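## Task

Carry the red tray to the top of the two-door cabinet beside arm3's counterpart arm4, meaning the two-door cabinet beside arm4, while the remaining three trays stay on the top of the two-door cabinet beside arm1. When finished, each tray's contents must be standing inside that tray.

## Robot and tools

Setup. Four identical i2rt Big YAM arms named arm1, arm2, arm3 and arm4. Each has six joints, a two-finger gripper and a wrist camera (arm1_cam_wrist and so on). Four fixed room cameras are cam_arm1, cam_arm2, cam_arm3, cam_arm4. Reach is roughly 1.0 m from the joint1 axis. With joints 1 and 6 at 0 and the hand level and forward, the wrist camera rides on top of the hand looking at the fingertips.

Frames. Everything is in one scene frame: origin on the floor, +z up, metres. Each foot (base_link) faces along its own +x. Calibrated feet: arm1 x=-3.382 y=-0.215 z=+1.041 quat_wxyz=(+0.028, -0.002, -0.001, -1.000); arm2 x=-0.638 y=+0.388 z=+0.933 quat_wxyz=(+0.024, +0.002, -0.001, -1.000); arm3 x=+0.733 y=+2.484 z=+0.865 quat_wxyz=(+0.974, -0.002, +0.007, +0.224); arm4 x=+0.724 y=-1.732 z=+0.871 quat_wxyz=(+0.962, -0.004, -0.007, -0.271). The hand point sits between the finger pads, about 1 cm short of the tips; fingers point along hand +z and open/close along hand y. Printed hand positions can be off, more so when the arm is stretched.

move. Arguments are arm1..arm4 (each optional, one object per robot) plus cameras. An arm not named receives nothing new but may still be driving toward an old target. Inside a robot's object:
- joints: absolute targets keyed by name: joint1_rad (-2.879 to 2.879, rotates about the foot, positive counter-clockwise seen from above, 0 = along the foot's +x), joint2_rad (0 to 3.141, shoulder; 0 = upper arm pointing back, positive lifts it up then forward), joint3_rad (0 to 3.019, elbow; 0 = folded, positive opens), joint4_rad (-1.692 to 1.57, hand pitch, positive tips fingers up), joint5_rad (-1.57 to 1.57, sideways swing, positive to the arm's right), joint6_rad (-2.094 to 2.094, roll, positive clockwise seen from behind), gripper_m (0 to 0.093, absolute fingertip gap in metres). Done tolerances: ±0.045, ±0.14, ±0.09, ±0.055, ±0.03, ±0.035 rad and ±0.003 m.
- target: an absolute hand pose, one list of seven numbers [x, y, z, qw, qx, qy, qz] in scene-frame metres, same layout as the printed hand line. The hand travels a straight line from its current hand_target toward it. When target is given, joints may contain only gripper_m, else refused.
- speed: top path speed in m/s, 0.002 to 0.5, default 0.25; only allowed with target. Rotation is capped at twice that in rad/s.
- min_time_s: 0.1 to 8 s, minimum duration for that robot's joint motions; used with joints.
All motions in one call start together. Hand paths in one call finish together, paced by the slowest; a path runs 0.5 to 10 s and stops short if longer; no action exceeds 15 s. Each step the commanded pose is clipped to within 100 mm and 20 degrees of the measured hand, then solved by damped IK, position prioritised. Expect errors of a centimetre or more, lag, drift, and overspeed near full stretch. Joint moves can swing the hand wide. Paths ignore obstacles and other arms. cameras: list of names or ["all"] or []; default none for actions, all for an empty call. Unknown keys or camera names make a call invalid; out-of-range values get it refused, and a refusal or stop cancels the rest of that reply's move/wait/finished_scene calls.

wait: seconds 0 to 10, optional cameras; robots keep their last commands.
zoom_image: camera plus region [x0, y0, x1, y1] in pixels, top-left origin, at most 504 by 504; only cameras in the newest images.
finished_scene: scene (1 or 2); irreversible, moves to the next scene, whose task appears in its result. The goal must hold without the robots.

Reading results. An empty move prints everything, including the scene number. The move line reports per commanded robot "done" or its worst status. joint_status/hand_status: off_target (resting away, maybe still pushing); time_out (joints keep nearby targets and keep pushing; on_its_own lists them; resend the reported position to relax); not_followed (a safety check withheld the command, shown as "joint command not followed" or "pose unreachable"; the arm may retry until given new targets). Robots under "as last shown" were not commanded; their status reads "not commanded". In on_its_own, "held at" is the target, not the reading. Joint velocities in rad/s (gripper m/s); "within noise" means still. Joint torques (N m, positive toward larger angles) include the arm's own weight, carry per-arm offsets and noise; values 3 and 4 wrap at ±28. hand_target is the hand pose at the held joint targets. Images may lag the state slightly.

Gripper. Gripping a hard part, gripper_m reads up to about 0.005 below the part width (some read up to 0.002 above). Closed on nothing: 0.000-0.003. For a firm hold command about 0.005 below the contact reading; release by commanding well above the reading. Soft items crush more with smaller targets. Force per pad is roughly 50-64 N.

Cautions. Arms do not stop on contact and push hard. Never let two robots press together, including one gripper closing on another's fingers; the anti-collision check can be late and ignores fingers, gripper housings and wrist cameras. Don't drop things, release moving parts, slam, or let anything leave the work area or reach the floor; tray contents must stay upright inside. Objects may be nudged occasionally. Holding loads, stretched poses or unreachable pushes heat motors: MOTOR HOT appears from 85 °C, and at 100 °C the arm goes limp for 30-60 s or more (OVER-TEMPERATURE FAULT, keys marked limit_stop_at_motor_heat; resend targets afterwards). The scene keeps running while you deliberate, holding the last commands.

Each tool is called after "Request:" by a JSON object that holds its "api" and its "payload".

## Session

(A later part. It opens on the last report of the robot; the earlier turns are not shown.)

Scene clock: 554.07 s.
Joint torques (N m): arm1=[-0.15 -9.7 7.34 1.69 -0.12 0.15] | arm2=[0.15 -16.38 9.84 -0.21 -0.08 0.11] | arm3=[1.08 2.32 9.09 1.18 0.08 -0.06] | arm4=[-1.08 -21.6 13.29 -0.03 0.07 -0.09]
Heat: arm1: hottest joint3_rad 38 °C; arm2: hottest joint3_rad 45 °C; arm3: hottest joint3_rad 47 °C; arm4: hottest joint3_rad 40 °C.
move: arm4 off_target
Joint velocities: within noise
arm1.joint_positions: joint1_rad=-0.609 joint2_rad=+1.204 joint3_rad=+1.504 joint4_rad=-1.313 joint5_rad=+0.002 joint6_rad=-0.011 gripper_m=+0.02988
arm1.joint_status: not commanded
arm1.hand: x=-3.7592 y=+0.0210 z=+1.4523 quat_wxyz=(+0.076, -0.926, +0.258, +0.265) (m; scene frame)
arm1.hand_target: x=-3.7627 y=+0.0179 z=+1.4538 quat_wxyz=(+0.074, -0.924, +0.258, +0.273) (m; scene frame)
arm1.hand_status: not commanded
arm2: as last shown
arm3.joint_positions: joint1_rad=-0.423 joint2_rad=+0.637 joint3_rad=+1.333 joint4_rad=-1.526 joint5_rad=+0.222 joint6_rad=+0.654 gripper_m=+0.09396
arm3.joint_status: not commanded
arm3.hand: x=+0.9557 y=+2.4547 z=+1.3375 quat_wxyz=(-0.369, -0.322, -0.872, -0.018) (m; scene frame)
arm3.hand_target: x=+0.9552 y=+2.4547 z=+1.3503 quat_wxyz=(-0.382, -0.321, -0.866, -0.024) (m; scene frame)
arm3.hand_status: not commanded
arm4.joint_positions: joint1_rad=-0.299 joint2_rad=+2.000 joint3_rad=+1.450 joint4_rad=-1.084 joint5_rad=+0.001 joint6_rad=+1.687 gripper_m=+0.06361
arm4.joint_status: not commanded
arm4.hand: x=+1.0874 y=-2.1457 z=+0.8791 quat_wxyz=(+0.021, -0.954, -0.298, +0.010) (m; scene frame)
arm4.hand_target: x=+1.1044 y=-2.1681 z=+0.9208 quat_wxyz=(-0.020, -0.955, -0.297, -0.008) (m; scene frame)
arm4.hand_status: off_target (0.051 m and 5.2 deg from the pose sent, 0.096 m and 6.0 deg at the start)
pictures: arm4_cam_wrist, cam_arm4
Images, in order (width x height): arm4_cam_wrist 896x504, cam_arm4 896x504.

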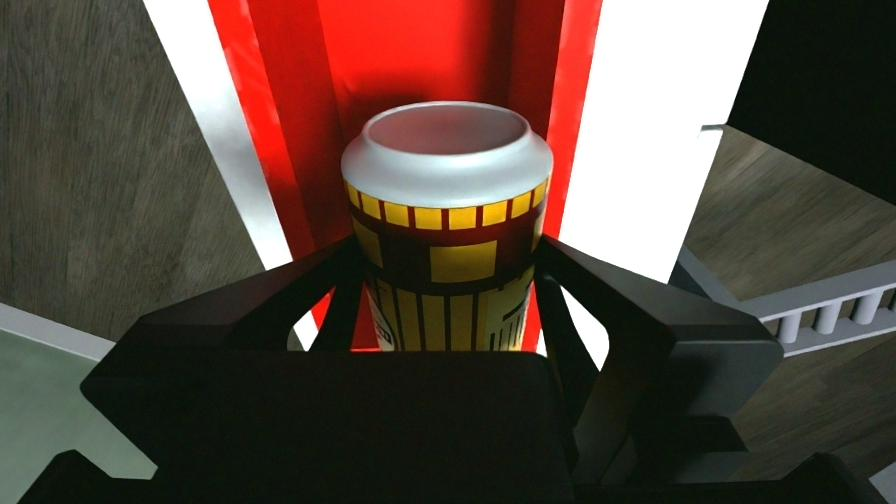

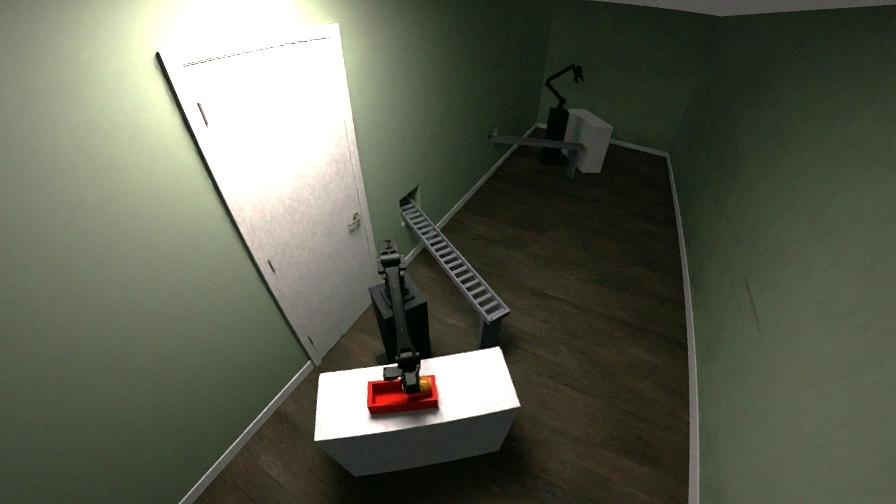

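Request:
{"api": "move", "payload": {"arm4": {"target": [1.07,-2.16,1.08,0,0.955,0.297,0], "speed": 0.15}}}

Request:
{"api": "move", "payload": {"arm4": {"target": [1.048,-2.174,1.08,0.459,0.388,0.764,-0.233], "speed": 0.2}, "cameras": ["arm4_cam_wrist","cam_arm4"]}}

Request:
{"api": "zoom_image", "payload": {"camera": "cam_arm4", "region": [320, 220, 480, 440]}}

Scene clock: 567.37 s.
Joint torques (N m): arm1=[-0.26 -9.88 7.3 1.7 -0.12 0.15] | arm2=[0.21 -16.38 9.8 -0.23 -0.07 0.11] | arm3=[1.08 2.55 9.16 1.21 0.08 -0.06] | arm4=[-1.96 -18.43 15.12 -0.21 -0.01 -0.23]
Heat: arm1: hottest joint3_rad 38 °C; arm2: hottest joint3_rad 46 °C; arm3: hottest joint3_rad 47 °C; arm4: hottest joint3_rad 46 °C.
move: arm4 off_target
Joint velocities: within noise
arm1, arm2, arm3: as last shown
arm4.joint_positions: joint1_rad=-0.329 joint2_rad=+1.829 joint3_rad=+1.641 joint4_rad=-1.484 joint5_rad=+0.003 joint6_rad=+1.665 gripper_m=+0.06361
arm4.joint_status: not commanded
arm4.hand: x=+1.0620 y=-2.1419 z=+1.0407 quat_wxyz=(+0.039, -0.955, -0.294, +0.017) (m; scene frame)
arm4.hand_target: x=+1.0684 y=-2.1581 z=+1.0801 quat_wxyz=(-0.001, -0.955, -0.297, +0.000) (m; scene frame)
arm4.hand_status: off_target (0.044 m and 4.9 deg from the pose sent, 0.202 m and 2.7 deg at the start)
pictures: none

Scene clock: 572.93 s.
Joint torques (N m): arm1=[0.03 -9.93 7.28 1.65 -0.12 0.16] | arm2=[0.26 -16.38 9.83 -0.14 -0.08 0.11] | arm3=[1.26 2.37 9.1 1.22 0.08 -0.07] | arm4=[-1.73 -12.98 10.84 3.71 -0.14 -0.23]
Heat: arm1: hottest joint3_rad 38 °C; arm2: hottest joint3_rad 46 °C; arm3: hottest joint3_rad 47 °C; arm4: hottest joint3_rad 46 °C.
move: arm4 off_target
Joint velocities: within noise
arm1, arm2, arm3: as last shown
arm4.joint_positions: joint1_rad=-0.374 joint2_rad=+1.387 joint3_rad=+0.803 joint4_rad=-0.011 joint5_rad=+0.009 joint6_rad=+0.016 gripper_m=+0.06361
arm4.joint_status: not commanded
arm4.hand: x=+1.0480 y=-2.1643 z=+1.0451 quat_wxyz=(-0.426, -0.400, -0.783, +0.211) (m; scene frame)
arm4.hand_target: x=+1.0476 y=-2.1732 z=+1.0799 quat_wxyz=(-0.459, -0.388, -0.764, +0.233) (m; scene frame)
arm4.hand_status: off_target (0.036 m and 5.2 deg from the pose sent, 0.053 m and 108.9 deg at the start)
pictures: arm4_cam_wrist, cam_arm4
Images, in order (width x height): arm4_cam_wrist 896x504, cam_arm4 896x504.

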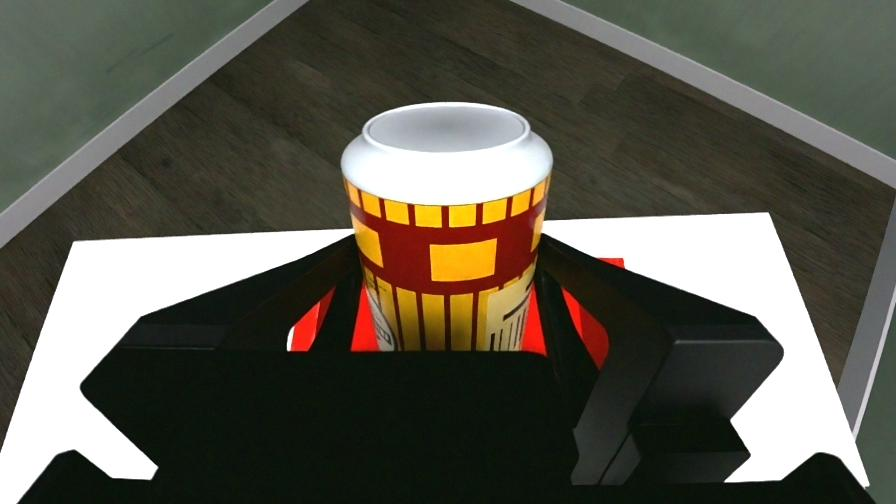

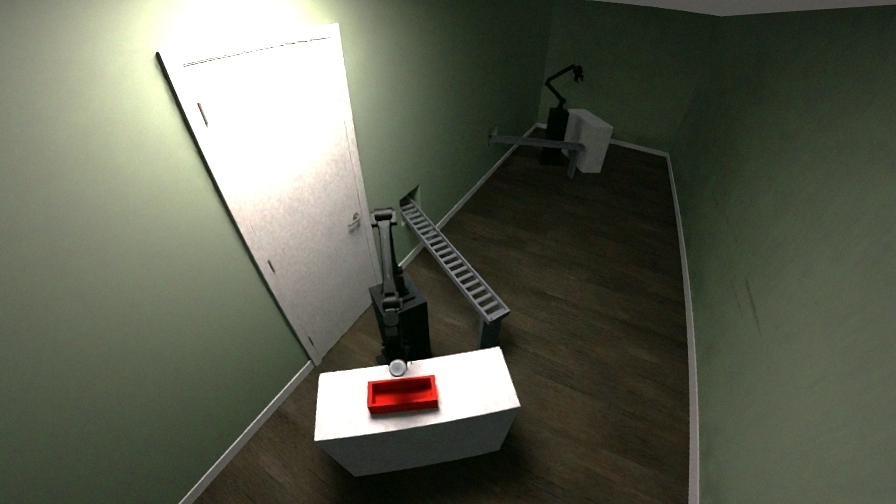

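Scaled by 2.291 from the camera's 896x504 image, which has a finer 1280x720 frame.

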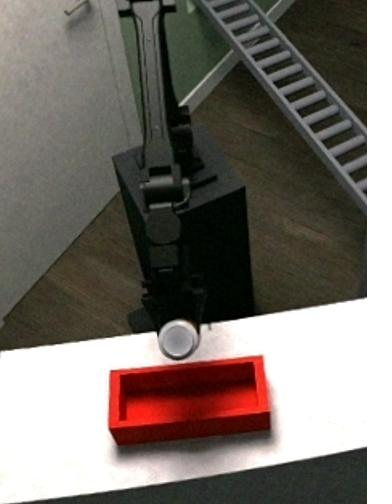

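Request:
{"api": "move", "payload": {"arm4": {"target": [1.065,-2.2,1.0,0.498,0.375,0.739,-0.253], "speed": 0.15}}}

Request:
{"api": "move", "payload": {"arm4": {"target": [1.065,-2.2,0.97,0.498,0.375,0.739,-0.253], "speed": 0.12}, "cameras": ["arm4_cam_wrist","cam_arm4"]}}

Request:
{"api": "zoom_image", "payload": {"camera": "cam_arm4", "region": [320, 300, 480, 440]}}

Scene clock: 579.40 s.
Joint torques (N m): arm1=[-0.09 -9.88 7.23 1.68 -0.11 0.15] | arm2=[0.26 -16.5 9.81 -0.2 -0.09 0.1] | arm3=[1.2 2.61 9.16 1.2 0.08 -0.05] | arm4=[-2.08 -13.1 9.26 3.77 -0.11 -0.2]
Heat: arm1: hottest joint3_rad 38 °C; arm2: hottest joint3_rad 46 °C; arm3: hottest joint3_rad 47 °C; arm4: hottest joint3_rad 45 °C.
move: arm4 off_target
Joint velocities: within noise
arm1, arm3: as last shown
arm2.joint_positions: joint1_rad=+0.895 joint2_rad=+2.005 joint3_rad=+1.334 joint4_rad=-0.916 joint5_rad=+0.007 joint6_rad=+1.470 gripper_m=+0.02995
arm2.joint_status: not commanded
arm2.hand: x=-0.9548 y=-0.0470 z=+0.8928 quat_wxyz=(+0.008, -0.966, +0.260, -0.001) (m; scene frame)
arm2.hand_target: x=-0.9630 y=-0.0548 z=+0.9002 quat_wxyz=(+0.000, -0.964, +0.266, +0.000) (m; scene frame)
arm2.hand_status: not commanded
arm4.joint_positions: joint1_rad=-0.379 joint2_rad=+1.625 joint3_rad=+0.728 joint4_rad=+0.418 joint5_rad=+0.005 joint6_rad=+0.013 gripper_m=+0.06361
arm4.joint_status: not commanded
arm4.hand: x=+1.0623 y=-2.1866 z=+0.9722 quat_wxyz=(-0.471, -0.387, -0.757, +0.234) (m; scene frame)
arm4.hand_target: x=+1.0643 y=-2.1992 z=+1.0000 quat_wxyz=(-0.498, -0.376, -0.740, +0.253) (m; scene frame)
arm4.hand_status: off_target (0.031 m and 4.5 deg from the pose sent, 0.060 m and 11.1 deg at the start)
pictures: none

Scene clock: 580.63 s.
Joint torques (N m): arm1=[-0.26 -10.11 7.25 1.68 -0.13 0.16] | arm2=[0.32 -16.44 9.84 -0.2 -0.09 0.12] | arm3=[1.03 2.37 9.09 1.2 0.08 -0.06] | arm4=[-1.9 -13.68 8.36 3.86 -0.15 -0.27]
Heat: arm1: hottest joint3_rad 38 °C; arm2: hottest joint3_rad 46 °C; arm3: hottest joint3_rad 47 °C; arm4: hottest joint3_rad 45 °C.
move: arm4 off_target
Joint velocities: within noise
arm1, arm2, arm3: as last shown
arm4.joint_positions: joint1_rad=-0.379 joint2_rad=+1.699 joint3_rad=+0.713 joint4_rad=+0.514 joint5_rad=+0.004 joint6_rad=+0.013 gripper_m=+0.06361
arm4.joint_status: not commanded
arm4.hand: x=+1.0631 y=-2.1874 z=+0.9460 quat_wxyz=(-0.474, -0.386, -0.756, +0.235) (m; scene frame)
arm4.hand_target: x=+1.0646 y=-2.1995 z=+0.9703 quat_wxyz=(-0.498, -0.375, -0.739, +0.254) (m; scene frame)
arm4.hand_status: off_target (0.027 m and 4.1 deg from the pose sent, 0.014 m and 4.5 deg at the start)
pictures: arm4_cam_wrist, cam_arm4
Images, in order (width x height): arm4_cam_wrist 896x504, cam_arm4 896x504.

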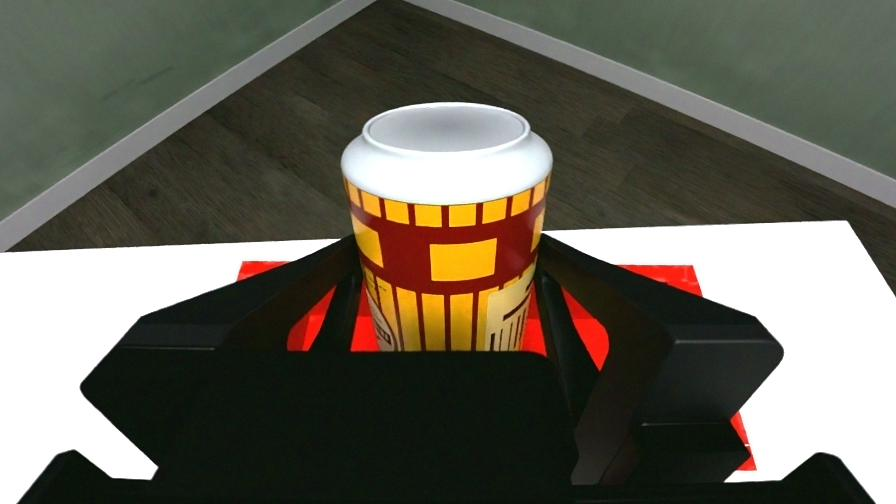

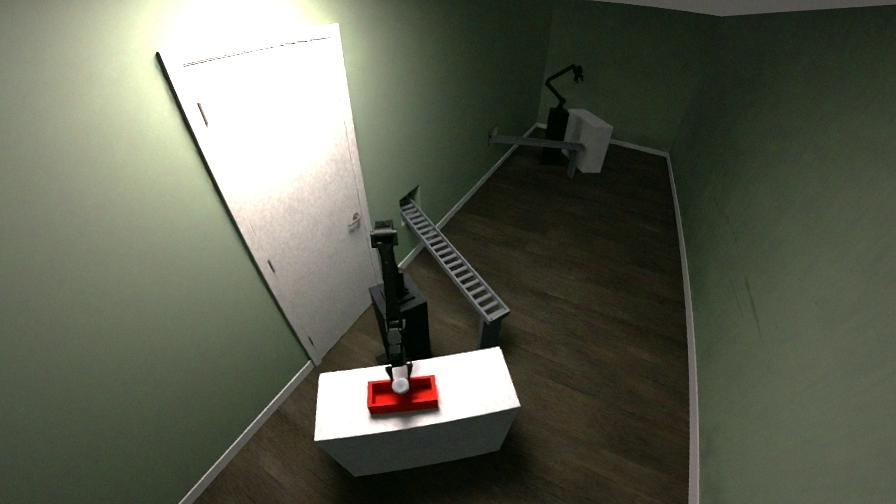

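Scaled by 3.150 from the camera's 896x504 image, which has a finer 1280x720 frame.

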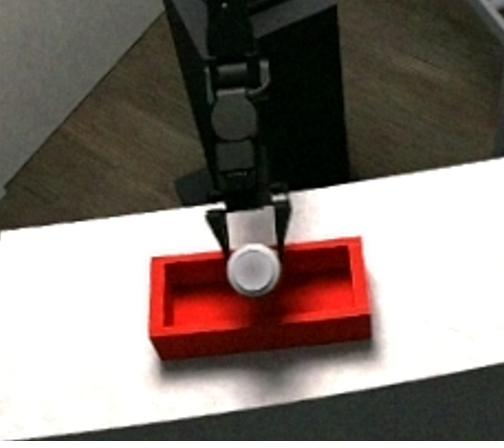

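Request:
{"api": "move", "payload": {"arm4": {"target": [1.07,-2.207,0.925,0.498,0.375,0.739,-0.253], "speed": 0.1}, "cameras": ["arm4_cam_wrist","cam_arm4"]}}

Request:
{"api": "zoom_image", "payload": {"camera": "cam_arm4", "region": [340, 340, 460, 440]}}

Scene clock: 584.47 s.
Joint torques (N m): arm1=[-0.15 -9.82 7.27 1.66 -0.13 0.16] | arm2=[0.38 -16.44 9.78 -0.24 -0.08 0.12] | arm3=[1.26 2.67 9.13 1.2 0.09 -0.06] | arm4=[-1.55 -14.92 7.86 3.93 -0.11 -0.21]
Heat: arm1: hottest joint3_rad 38 °C; arm2: hottest joint3_rad 46 °C; arm3: hottest joint3_rad 47 °C; arm4: hottest joint3_rad 44 °C.
move: arm4 off_target
Joint velocities: within noise
arm1, arm2, arm3: as last shown
arm4.joint_positions: joint1_rad=-0.379 joint2_rad=+1.840 joint3_rad=+0.713 joint4_rad=+0.645 joint5_rad=+0.004 joint6_rad=+0.013 gripper_m=+0.06361
arm4.joint_status: not commanded
arm4.hand: x=+1.0649 y=-2.1900 z=+0.8977 quat_wxyz=(-0.470, -0.387, -0.758, +0.233) (m; scene frame)
arm4.hand_target: x=+1.0694 y=-2.2061 z=+0.9253 quat_wxyz=(-0.498, -0.375, -0.740, +0.253) (m; scene frame)
arm4.hand_status: off_target (0.033 m and 4.7 deg from the pose sent, 0.030 m and 4.2 deg at the start)
pictures: arm4_cam_wrist, cam_arm4
Images, in order (width x height): arm4_cam_wrist 896x504, cam_arm4 896x504.

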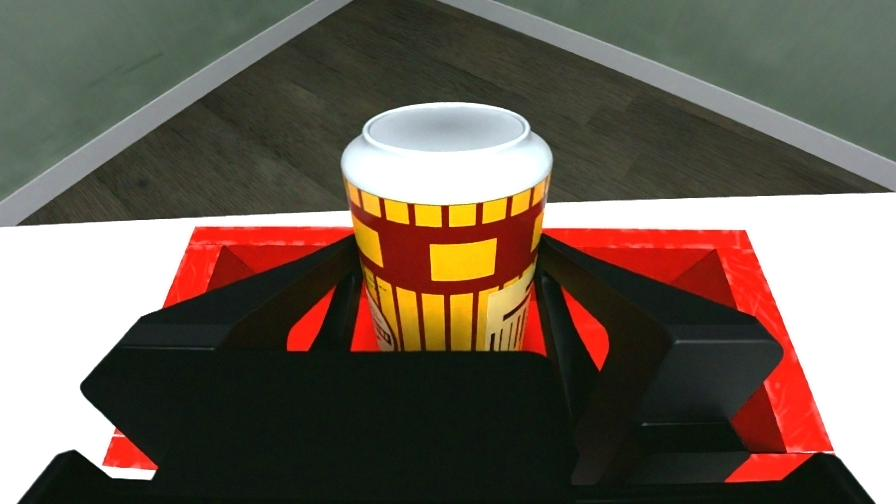

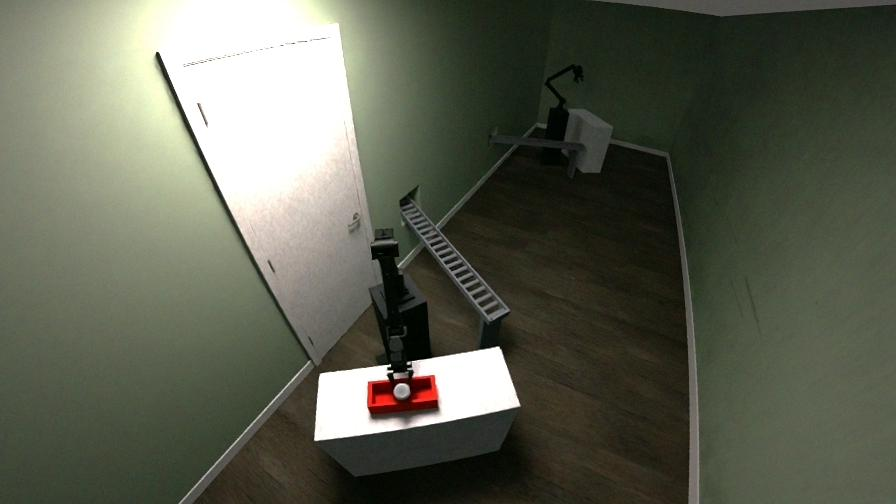

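Scaled by 4.200 from the camera's 896x504 image, which has a finer 1280x720 frame.

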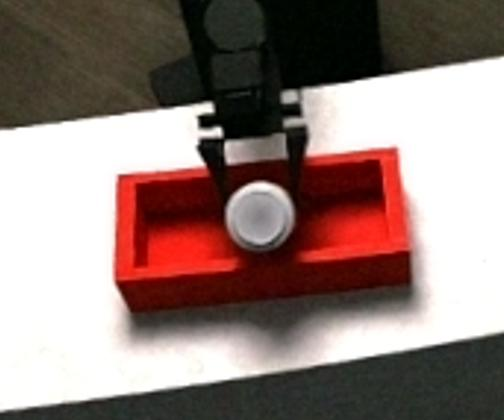

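Request:
{"api": "move", "payload": {"arm4": {"target": [1.068,-2.204,0.90,0.536,0.361,0.713,-0.273], "speed": 0.08}}}

Request:
{"api": "move", "payload": {"arm4": {"target": [1.067,-2.203,0.88,0.536,0.361,0.713,-0.273], "speed": 0.06}, "cameras": ["arm4_cam_wrist","cam_arm4"]}}

Request:
{"api": "zoom_image", "payload": {"camera": "cam_arm4", "region": [340, 340, 460, 440]}}

Scene clock: 588.87 s.
Joint torques (N m): arm1=[-0.09 -10.11 7.32 1.69 -0.13 0.16] | arm2=[0.15 -16.67 9.73 -0.21 -0.08 0.11] | arm3=[1.03 2.2 9.18 1.24 0.08 -0.04] | arm4=[-1.49 -14.1 5.72 3.99 -0.15 -0.25]
Heat: arm1: hottest joint3_rad 38 °C; arm2: hottest joint3_rad 46 °C; arm3: hottest joint3_rad 47 °C; arm4: hottest joint3_rad 44 °C.
move: arm4 off_target
Joint velocities: within noise
arm1, arm2, arm3: as last shown
arm4.joint_positions: joint1_rad=-0.379 joint2_rad=+1.967 joint3_rad=+0.694 joint4_rad=+0.912 joint5_rad=+0.004 joint6_rad=+0.011 gripper_m=+0.06361
arm4.joint_status: not commanded
arm4.hand: x=+1.0670 y=-2.1928 z=+0.8809 quat_wxyz=(-0.515, -0.372, -0.729, +0.256) (m; scene frame)
arm4.hand_target: x=+1.0677 y=-2.2035 z=+0.9001 quat_wxyz=(-0.535, -0.361, -0.713, +0.273) (m; scene frame)
arm4.hand_status: off_target (0.022 m and 3.8 deg from the pose sent, 0.015 m and 10.7 deg at the start)
pictures: none

Scene clock: 589.87 s.
Joint torques (N m): arm1=[-0.15 -10.05 7.32 1.72 -0.11 0.17] | arm2=[0.26 -16.38 9.85 -0.24 -0.08 0.11] | arm3=[1.2 2.43 9.09 1.22 0.1 -0.05] | arm4=[-1.96 -14.04 5.59 4.03 -0.11 -0.22]
Heat: arm1: hottest joint3_rad 38 °C; arm2: hottest joint3_rad 46 °C; arm3: hottest joint3_rad 47 °C; arm4: hottest joint3_rad 43 °C.
move: arm4 off_target
Joint velocities: within noise
arm1, arm2, arm3: as last shown
arm4.joint_positions: joint1_rad=-0.379 joint2_rad=+2.027 joint3_rad=+0.694 joint4_rad=+0.971 joint5_rad=+0.003 joint6_rad=+0.008 gripper_m=+0.06361
arm4.joint_status: not commanded
arm4.hand: x=+1.0653 y=-2.1905 z=+0.8616 quat_wxyz=(-0.515, -0.370, -0.729, +0.256) (m; scene frame)
arm4.hand_target: x=+1.0666 y=-2.2026 z=+0.8801 quat_wxyz=(-0.535, -0.361, -0.713, +0.273) (m; scene frame)
arm4.hand_status: off_target (0.022 m and 3.8 deg from the pose sent, 0.010 m and 3.8 deg at the start)
pictures: arm4_cam_wrist, cam_arm4
Images, in order (width x height): arm4_cam_wrist 896x504, cam_arm4 896x504.

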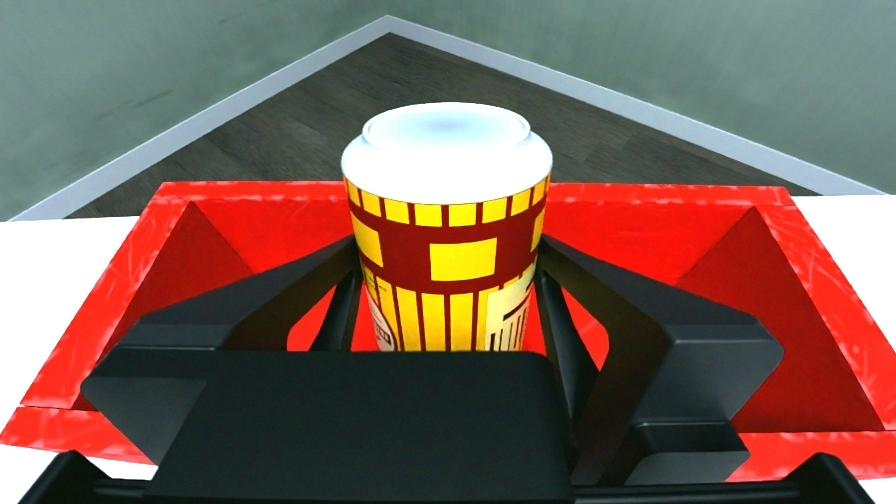

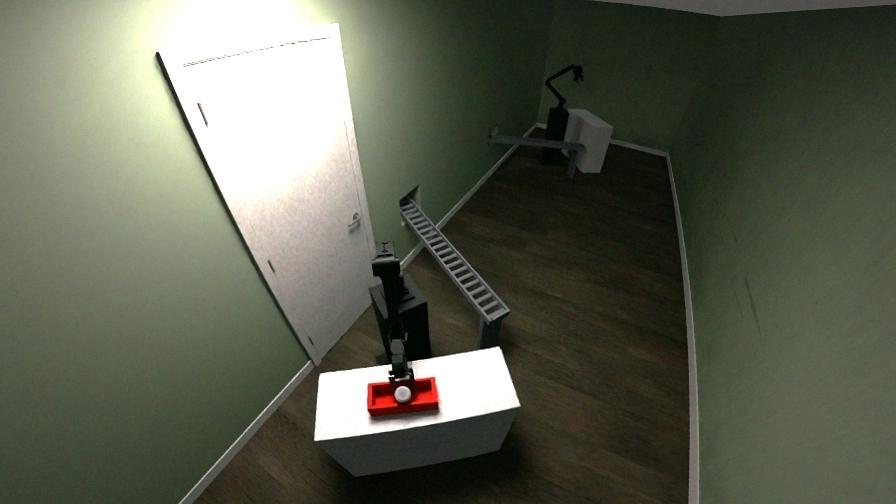

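Scaled by 4.200 from the camera's 896x504 image, which has a finer 1280x720 frame.

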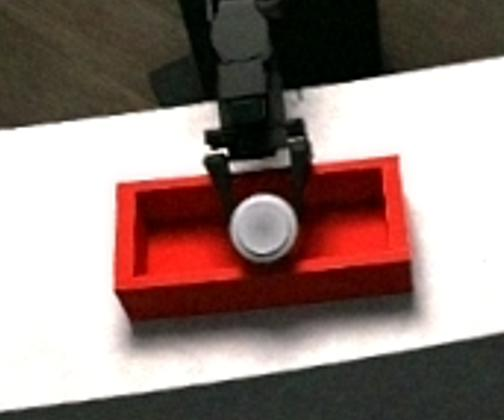

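Request:
{"api": "move", "payload": {"arm4": {"target": [1.062,-2.196,0.865,0.536,0.361,0.713,-0.273], "speed": 0.05}, "cameras": ["cam_arm4"]}}

Request:
{"api": "zoom_image", "payload": {"camera": "cam_arm4", "region": [340, 340, 460, 440]}}

Scene clock: 597.07 s.
Joint torques (N m): arm1=[-0.26 -9.93 7.24 1.65 -0.12 0.16] | arm2=[0.26 -16.62 9.76 -0.17 -0.08 0.12] | arm3=[1.26 2.43 9.11 1.21 0.09 -0.04] | arm4=[-1.67 -13.68 4.36 3.47 -0.14 -0.13]
Heat: arm1: hottest joint3_rad 38 °C; arm2: hottest joint3_rad 46 °C; arm3: hottest joint3_rad 47 °C; arm4: hottest joint3_rad 42 °C.
move: arm4 done
Joint velocities: within noise
arm1.joint_positions: joint1_rad=-0.609 joint2_rad=+1.204 joint3_rad=+1.504 joint4_rad=-1.313 joint5_rad=+0.002 joint6_rad=-0.011 gripper_m=+0.02988
arm1.joint_status: not commanded
arm1.hand: x=-3.7592 y=+0.0210 z=+1.4523 quat_wxyz=(+0.076, -0.926, +0.258, +0.265) (m; scene frame)
arm1.hand_target: x=-3.7627 y=+0.0179 z=+1.4538 quat_wxyz=(+0.074, -0.924, +0.258, +0.273) (m; scene frame)
arm1.hand_status: not commanded
arm2: as last shown
arm3.joint_positions: joint1_rad=-0.423 joint2_rad=+0.637 joint3_rad=+1.333 joint4_rad=-1.526 joint5_rad=+0.222 joint6_rad=+0.654 gripper_m=+0.09396
arm3.joint_status: not commanded
arm3.hand: x=+0.9557 y=+2.4547 z=+1.3375 quat_wxyz=(-0.369, -0.322, -0.872, -0.018) (m; scene frame)
arm3.hand_target: x=+0.9552 y=+2.4547 z=+1.3503 quat_wxyz=(-0.382, -0.321, -0.866, -0.024) (m; scene frame)
arm3.hand_status: not commanded
arm4.joint_positions: joint1_rad=-0.379 joint2_rad=+2.053 joint3_rad=+0.691 joint4_rad=+1.043 joint5_rad=+0.002 joint6_rad=+0.001 gripper_m=+0.06361
arm4.joint_status: not commanded
arm4.hand: x=+1.0658 y=-2.1910 z=+0.8633 quat_wxyz=(-0.530, -0.362, -0.720, +0.265) (m; scene frame)
arm4.hand_target: x=+1.0620 y=-2.1960 z=+0.8651 quat_wxyz=(-0.536, -0.361, -0.713, +0.273) (m; scene frame)
arm4.hand_status: done (0.007 m and 1.4 deg from the pose sent, 0.007 m and 3.8 deg at the start)
pictures: cam_arm4
Images, in order (width x height): cam_arm4 896x504.

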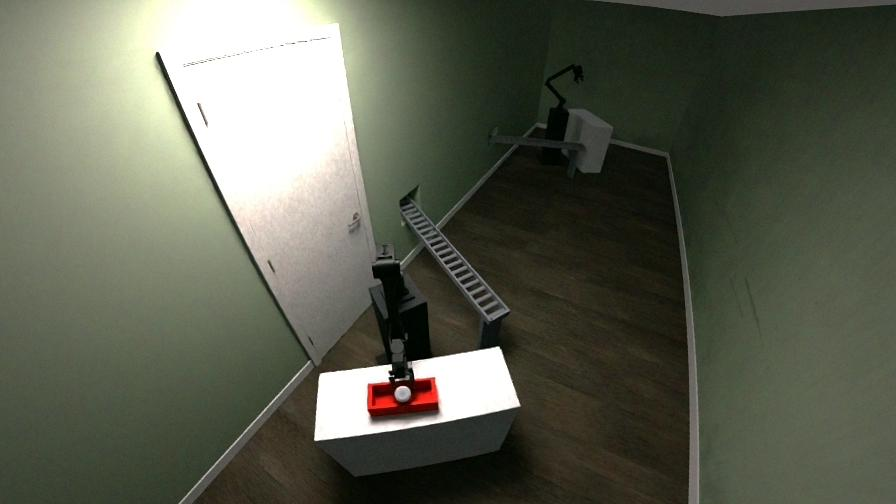

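Scaled by 4.200 from the camera's 896x504 image, which has a finer 1280x720 frame.

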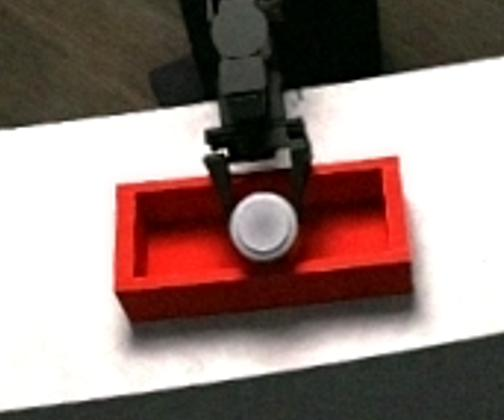

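Request:
{"api": "move", "payload": {"arm4": {"target": [1.062,-2.196,0.862,0.58,0.344,0.675,-0.294], "speed": 0.05}}}

Request:
{"api": "move", "payload": {"arm4": {"joints": {"gripper_m": 0.078}}, "cameras": ["arm4_cam_wrist","cam_arm4"]}}

Request:
{"api": "zoom_image", "payload": {"camera": "cam_arm4", "region": [340, 340, 460, 440]}}

Scene clock: 602.57 s.
Joint torques (N m): arm1=[-0.26 -10.11 7.34 1.63 -0.12 0.16] | arm2=[0.38 -16.44 9.83 -0.21 -0.07 0.11] | arm3=[1.32 2.43 9.14 1.18 0.08 -0.04] | arm4=[-1.85 -12.1 4.01 2.7 -0.12 0.03]
Heat: arm1: hottest joint3_rad 38 °C; arm2: hottest joint3_rad 46 °C; arm3: hottest joint3_rad 47 °C; arm4: hottest joint3_rad 41 °C.
move: arm4 off_target
Joint velocities: within noise
arm1, arm2, arm3: as last shown
arm4.joint_positions: joint1_rad=-0.380 joint2_rad=+2.145 joint3_rad=+0.691 joint4_rad=+1.290 joint5_rad=+0.002 joint6_rad=-0.010 gripper_m=+0.06361
arm4.joint_status: not commanded
arm4.hand: x=+1.0664 y=-2.1922 z=+0.8719 quat_wxyz=(-0.582, -0.337, -0.678, +0.296) (m; scene frame)
arm4.hand_target: x=+1.0619 y=-2.1957 z=+0.8621 quat_wxyz=(-0.581, -0.345, -0.676, +0.294) (m; scene frame)
arm4.hand_status: off_target (0.011 m and 0.9 deg from the pose sent, 0.006 m and 8.7 deg at the start)
pictures: none

Scene clock: 603.10 s.
Joint torques (N m): arm1=[-0.26 -10.05 7.28 1.69 -0.13 0.16] | arm2=[0.26 -16.32 9.78 -0.2 -0.08 0.11] | arm3=[1.03 2.37 9.11 1.18 0.09 -0.06] | arm4=[-1.85 -11.87 4.14 2.58 -0.04 0.05]
Heat: arm1: hottest joint3_rad 38 °C; arm2: hottest joint3_rad 46 °C; arm3: hottest joint3_rad 47 °C; arm4: hottest joint3_rad 41 °C.
move: arm4 done
Joint velocities: within noise
arm1, arm2, arm3: as last shown
arm4.joint_positions: joint1_rad=-0.380 joint2_rad=+2.146 joint3_rad=+0.691 joint4_rad=+1.294 joint5_rad=+0.001 joint6_rad=-0.010 gripper_m=+0.07785
arm4.joint_status: all done
arm4.hand: x=+1.0664 y=-2.1921 z=+0.8720 quat_wxyz=(-0.583, -0.336, -0.678, +0.296) (m; scene frame)
arm4.hand_target: x=+1.0619 y=-2.1958 z=+0.8622 quat_wxyz=(-0.581, -0.345, -0.676, +0.294) (m; scene frame)
arm4.hand_status: not commanded
pictures: arm4_cam_wrist, cam_arm4
Images, in order (width x height): arm4_cam_wrist 896x504, cam_arm4 896x504.

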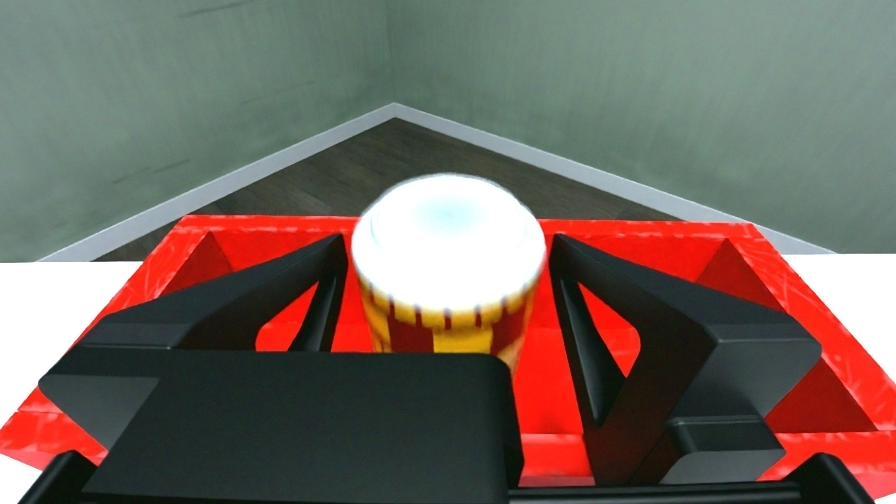

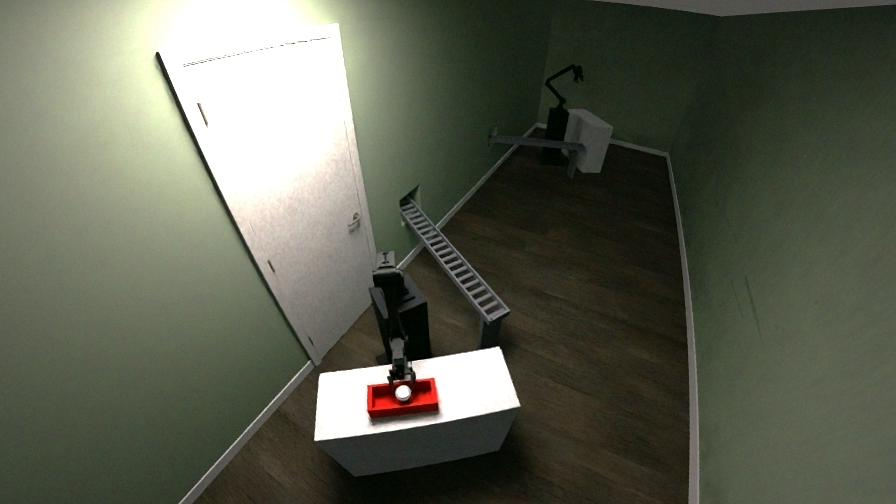

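Scaled by 4.200 from the camera's 896x504 image, which has a finer 1280x720 frame.

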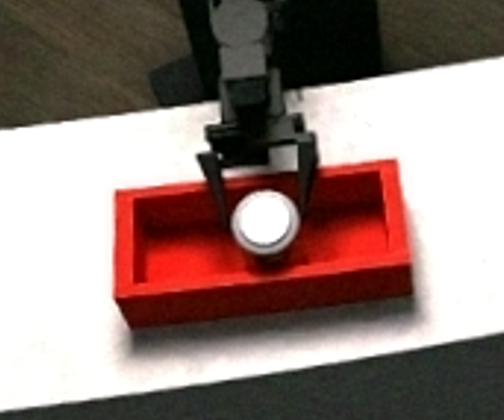

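Request:
{"api": "wait", "payload": {"seconds": 0.5, "cameras": ["arm4_cam_wrist"]}}

Request:
{"api": "move", "payload": {"arm4": {"target": [1.000,-2.105,0.91,0.58,0.344,0.675,-0.294], "speed": 0.1}, "cameras": ["arm4_cam_wrist","cam_arm4"]}}

Request:
{"api": "zoom_image", "payload": {"camera": "cam_arm4", "region": [340, 340, 460, 440]}}

Scene clock: 607.10 s.
Joint torques (N m): arm1=[-0.03 -10.05 7.28 1.69 -0.13 0.15] | arm2=[0.32 -16.79 9.74 -0.23 -0.07 0.13] | arm3=[1.14 2.43 9.18 1.17 0.09 -0.05] | arm4=[-1.44 -11.99 3.95 2.7 -0.1 -0.01]
Heat: arm1: hottest joint3_rad 38 °C; arm2: hottest joint3_rad 46 °C; arm3: hottest joint3_rad 47 °C; arm4: hottest joint3_rad 41 °C.
Joint velocities: within noise
arm1.joint_positions: joint1_rad=-0.609 joint2_rad=+1.204 joint3_rad=+1.504 joint4_rad=-1.313 joint5_rad=+0.002 joint6_rad=-0.011 gripper_m=+0.02988
arm1.joint_status: not commanded
arm1.hand: x=-3.7592 y=+0.0210 z=+1.4523 quat_wxyz=(+0.076, -0.926, +0.258, +0.265) (m; scene frame)
arm1.hand_target: x=-3.7627 y=+0.0179 z=+1.4538 quat_wxyz=(+0.074, -0.924, +0.258, +0.273) (m; scene frame)
arm1.hand_status: not commanded
arm2.joint_positions: joint1_rad=+0.895 joint2_rad=+2.005 joint3_rad=+1.334 joint4_rad=-0.916 joint5_rad=+0.007 joint6_rad=+1.470 gripper_m=+0.02995
arm2.joint_status: not commanded
arm2.hand: x=-0.9548 y=-0.0470 z=+0.8928 quat_wxyz=(+0.008, -0.966, +0.260, -0.001) (m; scene frame)
arm2.hand_target: x=-0.9630 y=-0.0548 z=+0.9002 quat_wxyz=(+0.000, -0.964, +0.266, +0.000) (m; scene frame)
arm2.hand_status: not commanded
arm3.joint_positions: joint1_rad=-0.423 joint2_rad=+0.637 joint3_rad=+1.333 joint4_rad=-1.526 joint5_rad=+0.222 joint6_rad=+0.654 gripper_m=+0.09396
arm3.joint_status: not commanded
arm3.hand: x=+0.9557 y=+2.4547 z=+1.3375 quat_wxyz=(-0.369, -0.322, -0.872, -0.018) (m; scene frame)
arm3.hand_target: x=+0.9552 y=+2.4547 z=+1.3503 quat_wxyz=(-0.382, -0.321, -0.866, -0.024) (m; scene frame)
arm3.hand_status: not commanded
arm4.joint_positions: joint1_rad=-0.380 joint2_rad=+2.147 joint3_rad=+0.691 joint4_rad=+1.294 joint5_rad=+0.001 joint6_rad=-0.010 gripper_m=+0.07794
arm4.joint_status: all done
arm4.hand: x=+1.0662 y=-2.1923 z=+0.8718 quat_wxyz=(-0.583, -0.337, -0.678, +0.296) (m; scene frame)
arm4.hand_target: x=+1.0619 y=-2.1957 z=+0.8621 quat_wxyz=(-0.581, -0.345, -0.676, +0.294) (m; scene frame)
arm4.hand_status: not commanded
wait: 0.50 s; at rest from the start
pictures: arm4_cam_wrist
Images, in order (width x height): arm4_cam_wrist 896x504.

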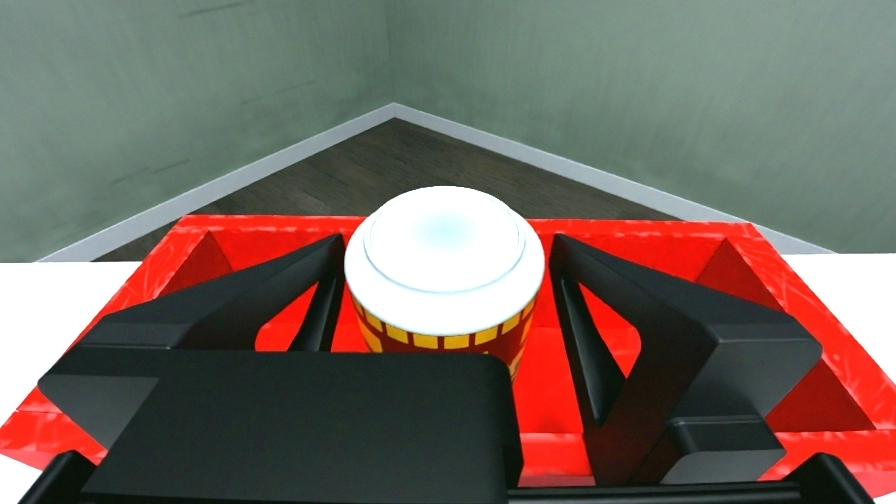

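Scene clock: 608.93 s.
Joint torques (N m): arm1=[-0.26 -10.05 7.28 1.65 -0.13 0.15] | arm2=[0.15 -16.26 9.85 -0.24 -0.06 0.09] | arm3=[0.97 2.55 9.11 1.17 0.07 -0.04] | arm4=[-0.67 -10.81 1.76 2.92 0.01 0.08]
Heat: arm1: hottest joint3_rad 38 °C; arm2: hottest joint3_rad 46 °C; arm3: hottest joint3_rad 47 °C; arm4: hottest joint3_rad 41 °C.
move: arm4 done
Joint velocities: within noise
arm1, arm2, arm3: as last shown
arm4.joint_positions: joint1_rad=-0.380 joint2_rad=+1.971 joint3_rad=+0.374 joint4_rad=+1.407 joint5_rad=+0.011 joint6_rad=-0.010 gripper_m=+0.07794
arm4.joint_status: not commanded
arm4.hand: x=+0.9997 y=-2.1062 z=+0.9025 quat_wxyz=(-0.572, -0.344, -0.684, +0.294) (m; scene frame)
arm4.hand_target: x=+1.0000 y=-2.1050 z=+0.9099 quat_wxyz=(-0.581, -0.344, -0.676, +0.294) (m; scene frame)
arm4.hand_status: done (0.008 m and 1.4 deg from the pose sent, 0.116 m and 1.0 deg at the start)
pictures: arm4_cam_wrist, cam_arm4
Images, in order (width x height): arm4_cam_wrist 896x504, cam_arm4 896x504.

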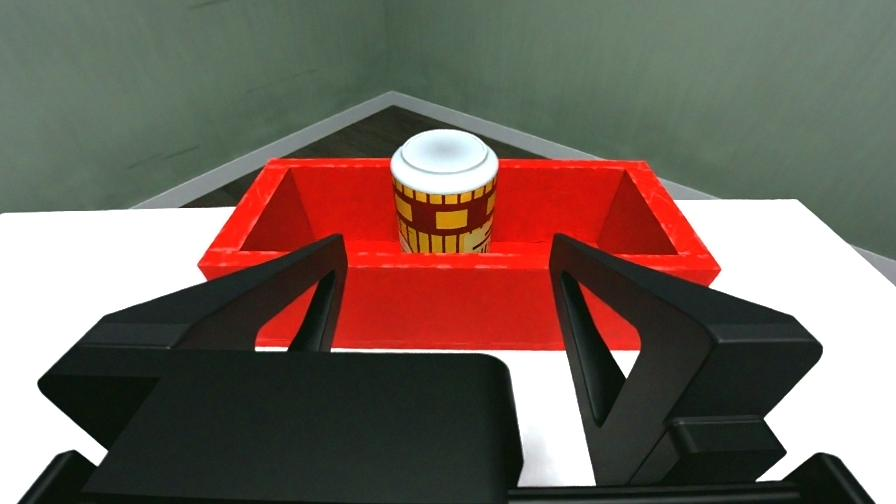

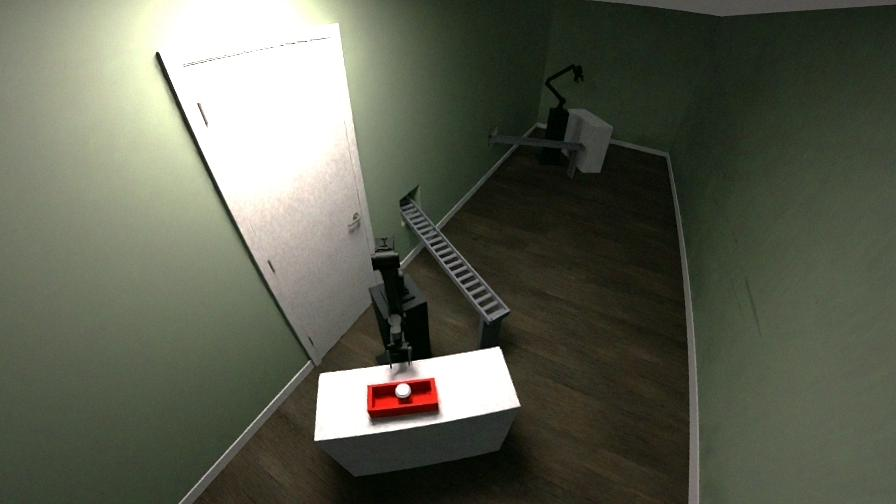

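Scaled by 4.200 from the camera's 896x504 image, which has a finer 1280x720 frame.

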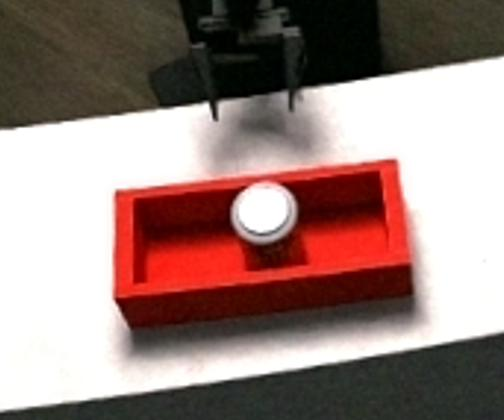

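The can is standing upright in the red tray.

Request:
{"api": "finished_scene", "payload": {"scene": 2}}

The scene is finished: the task was done.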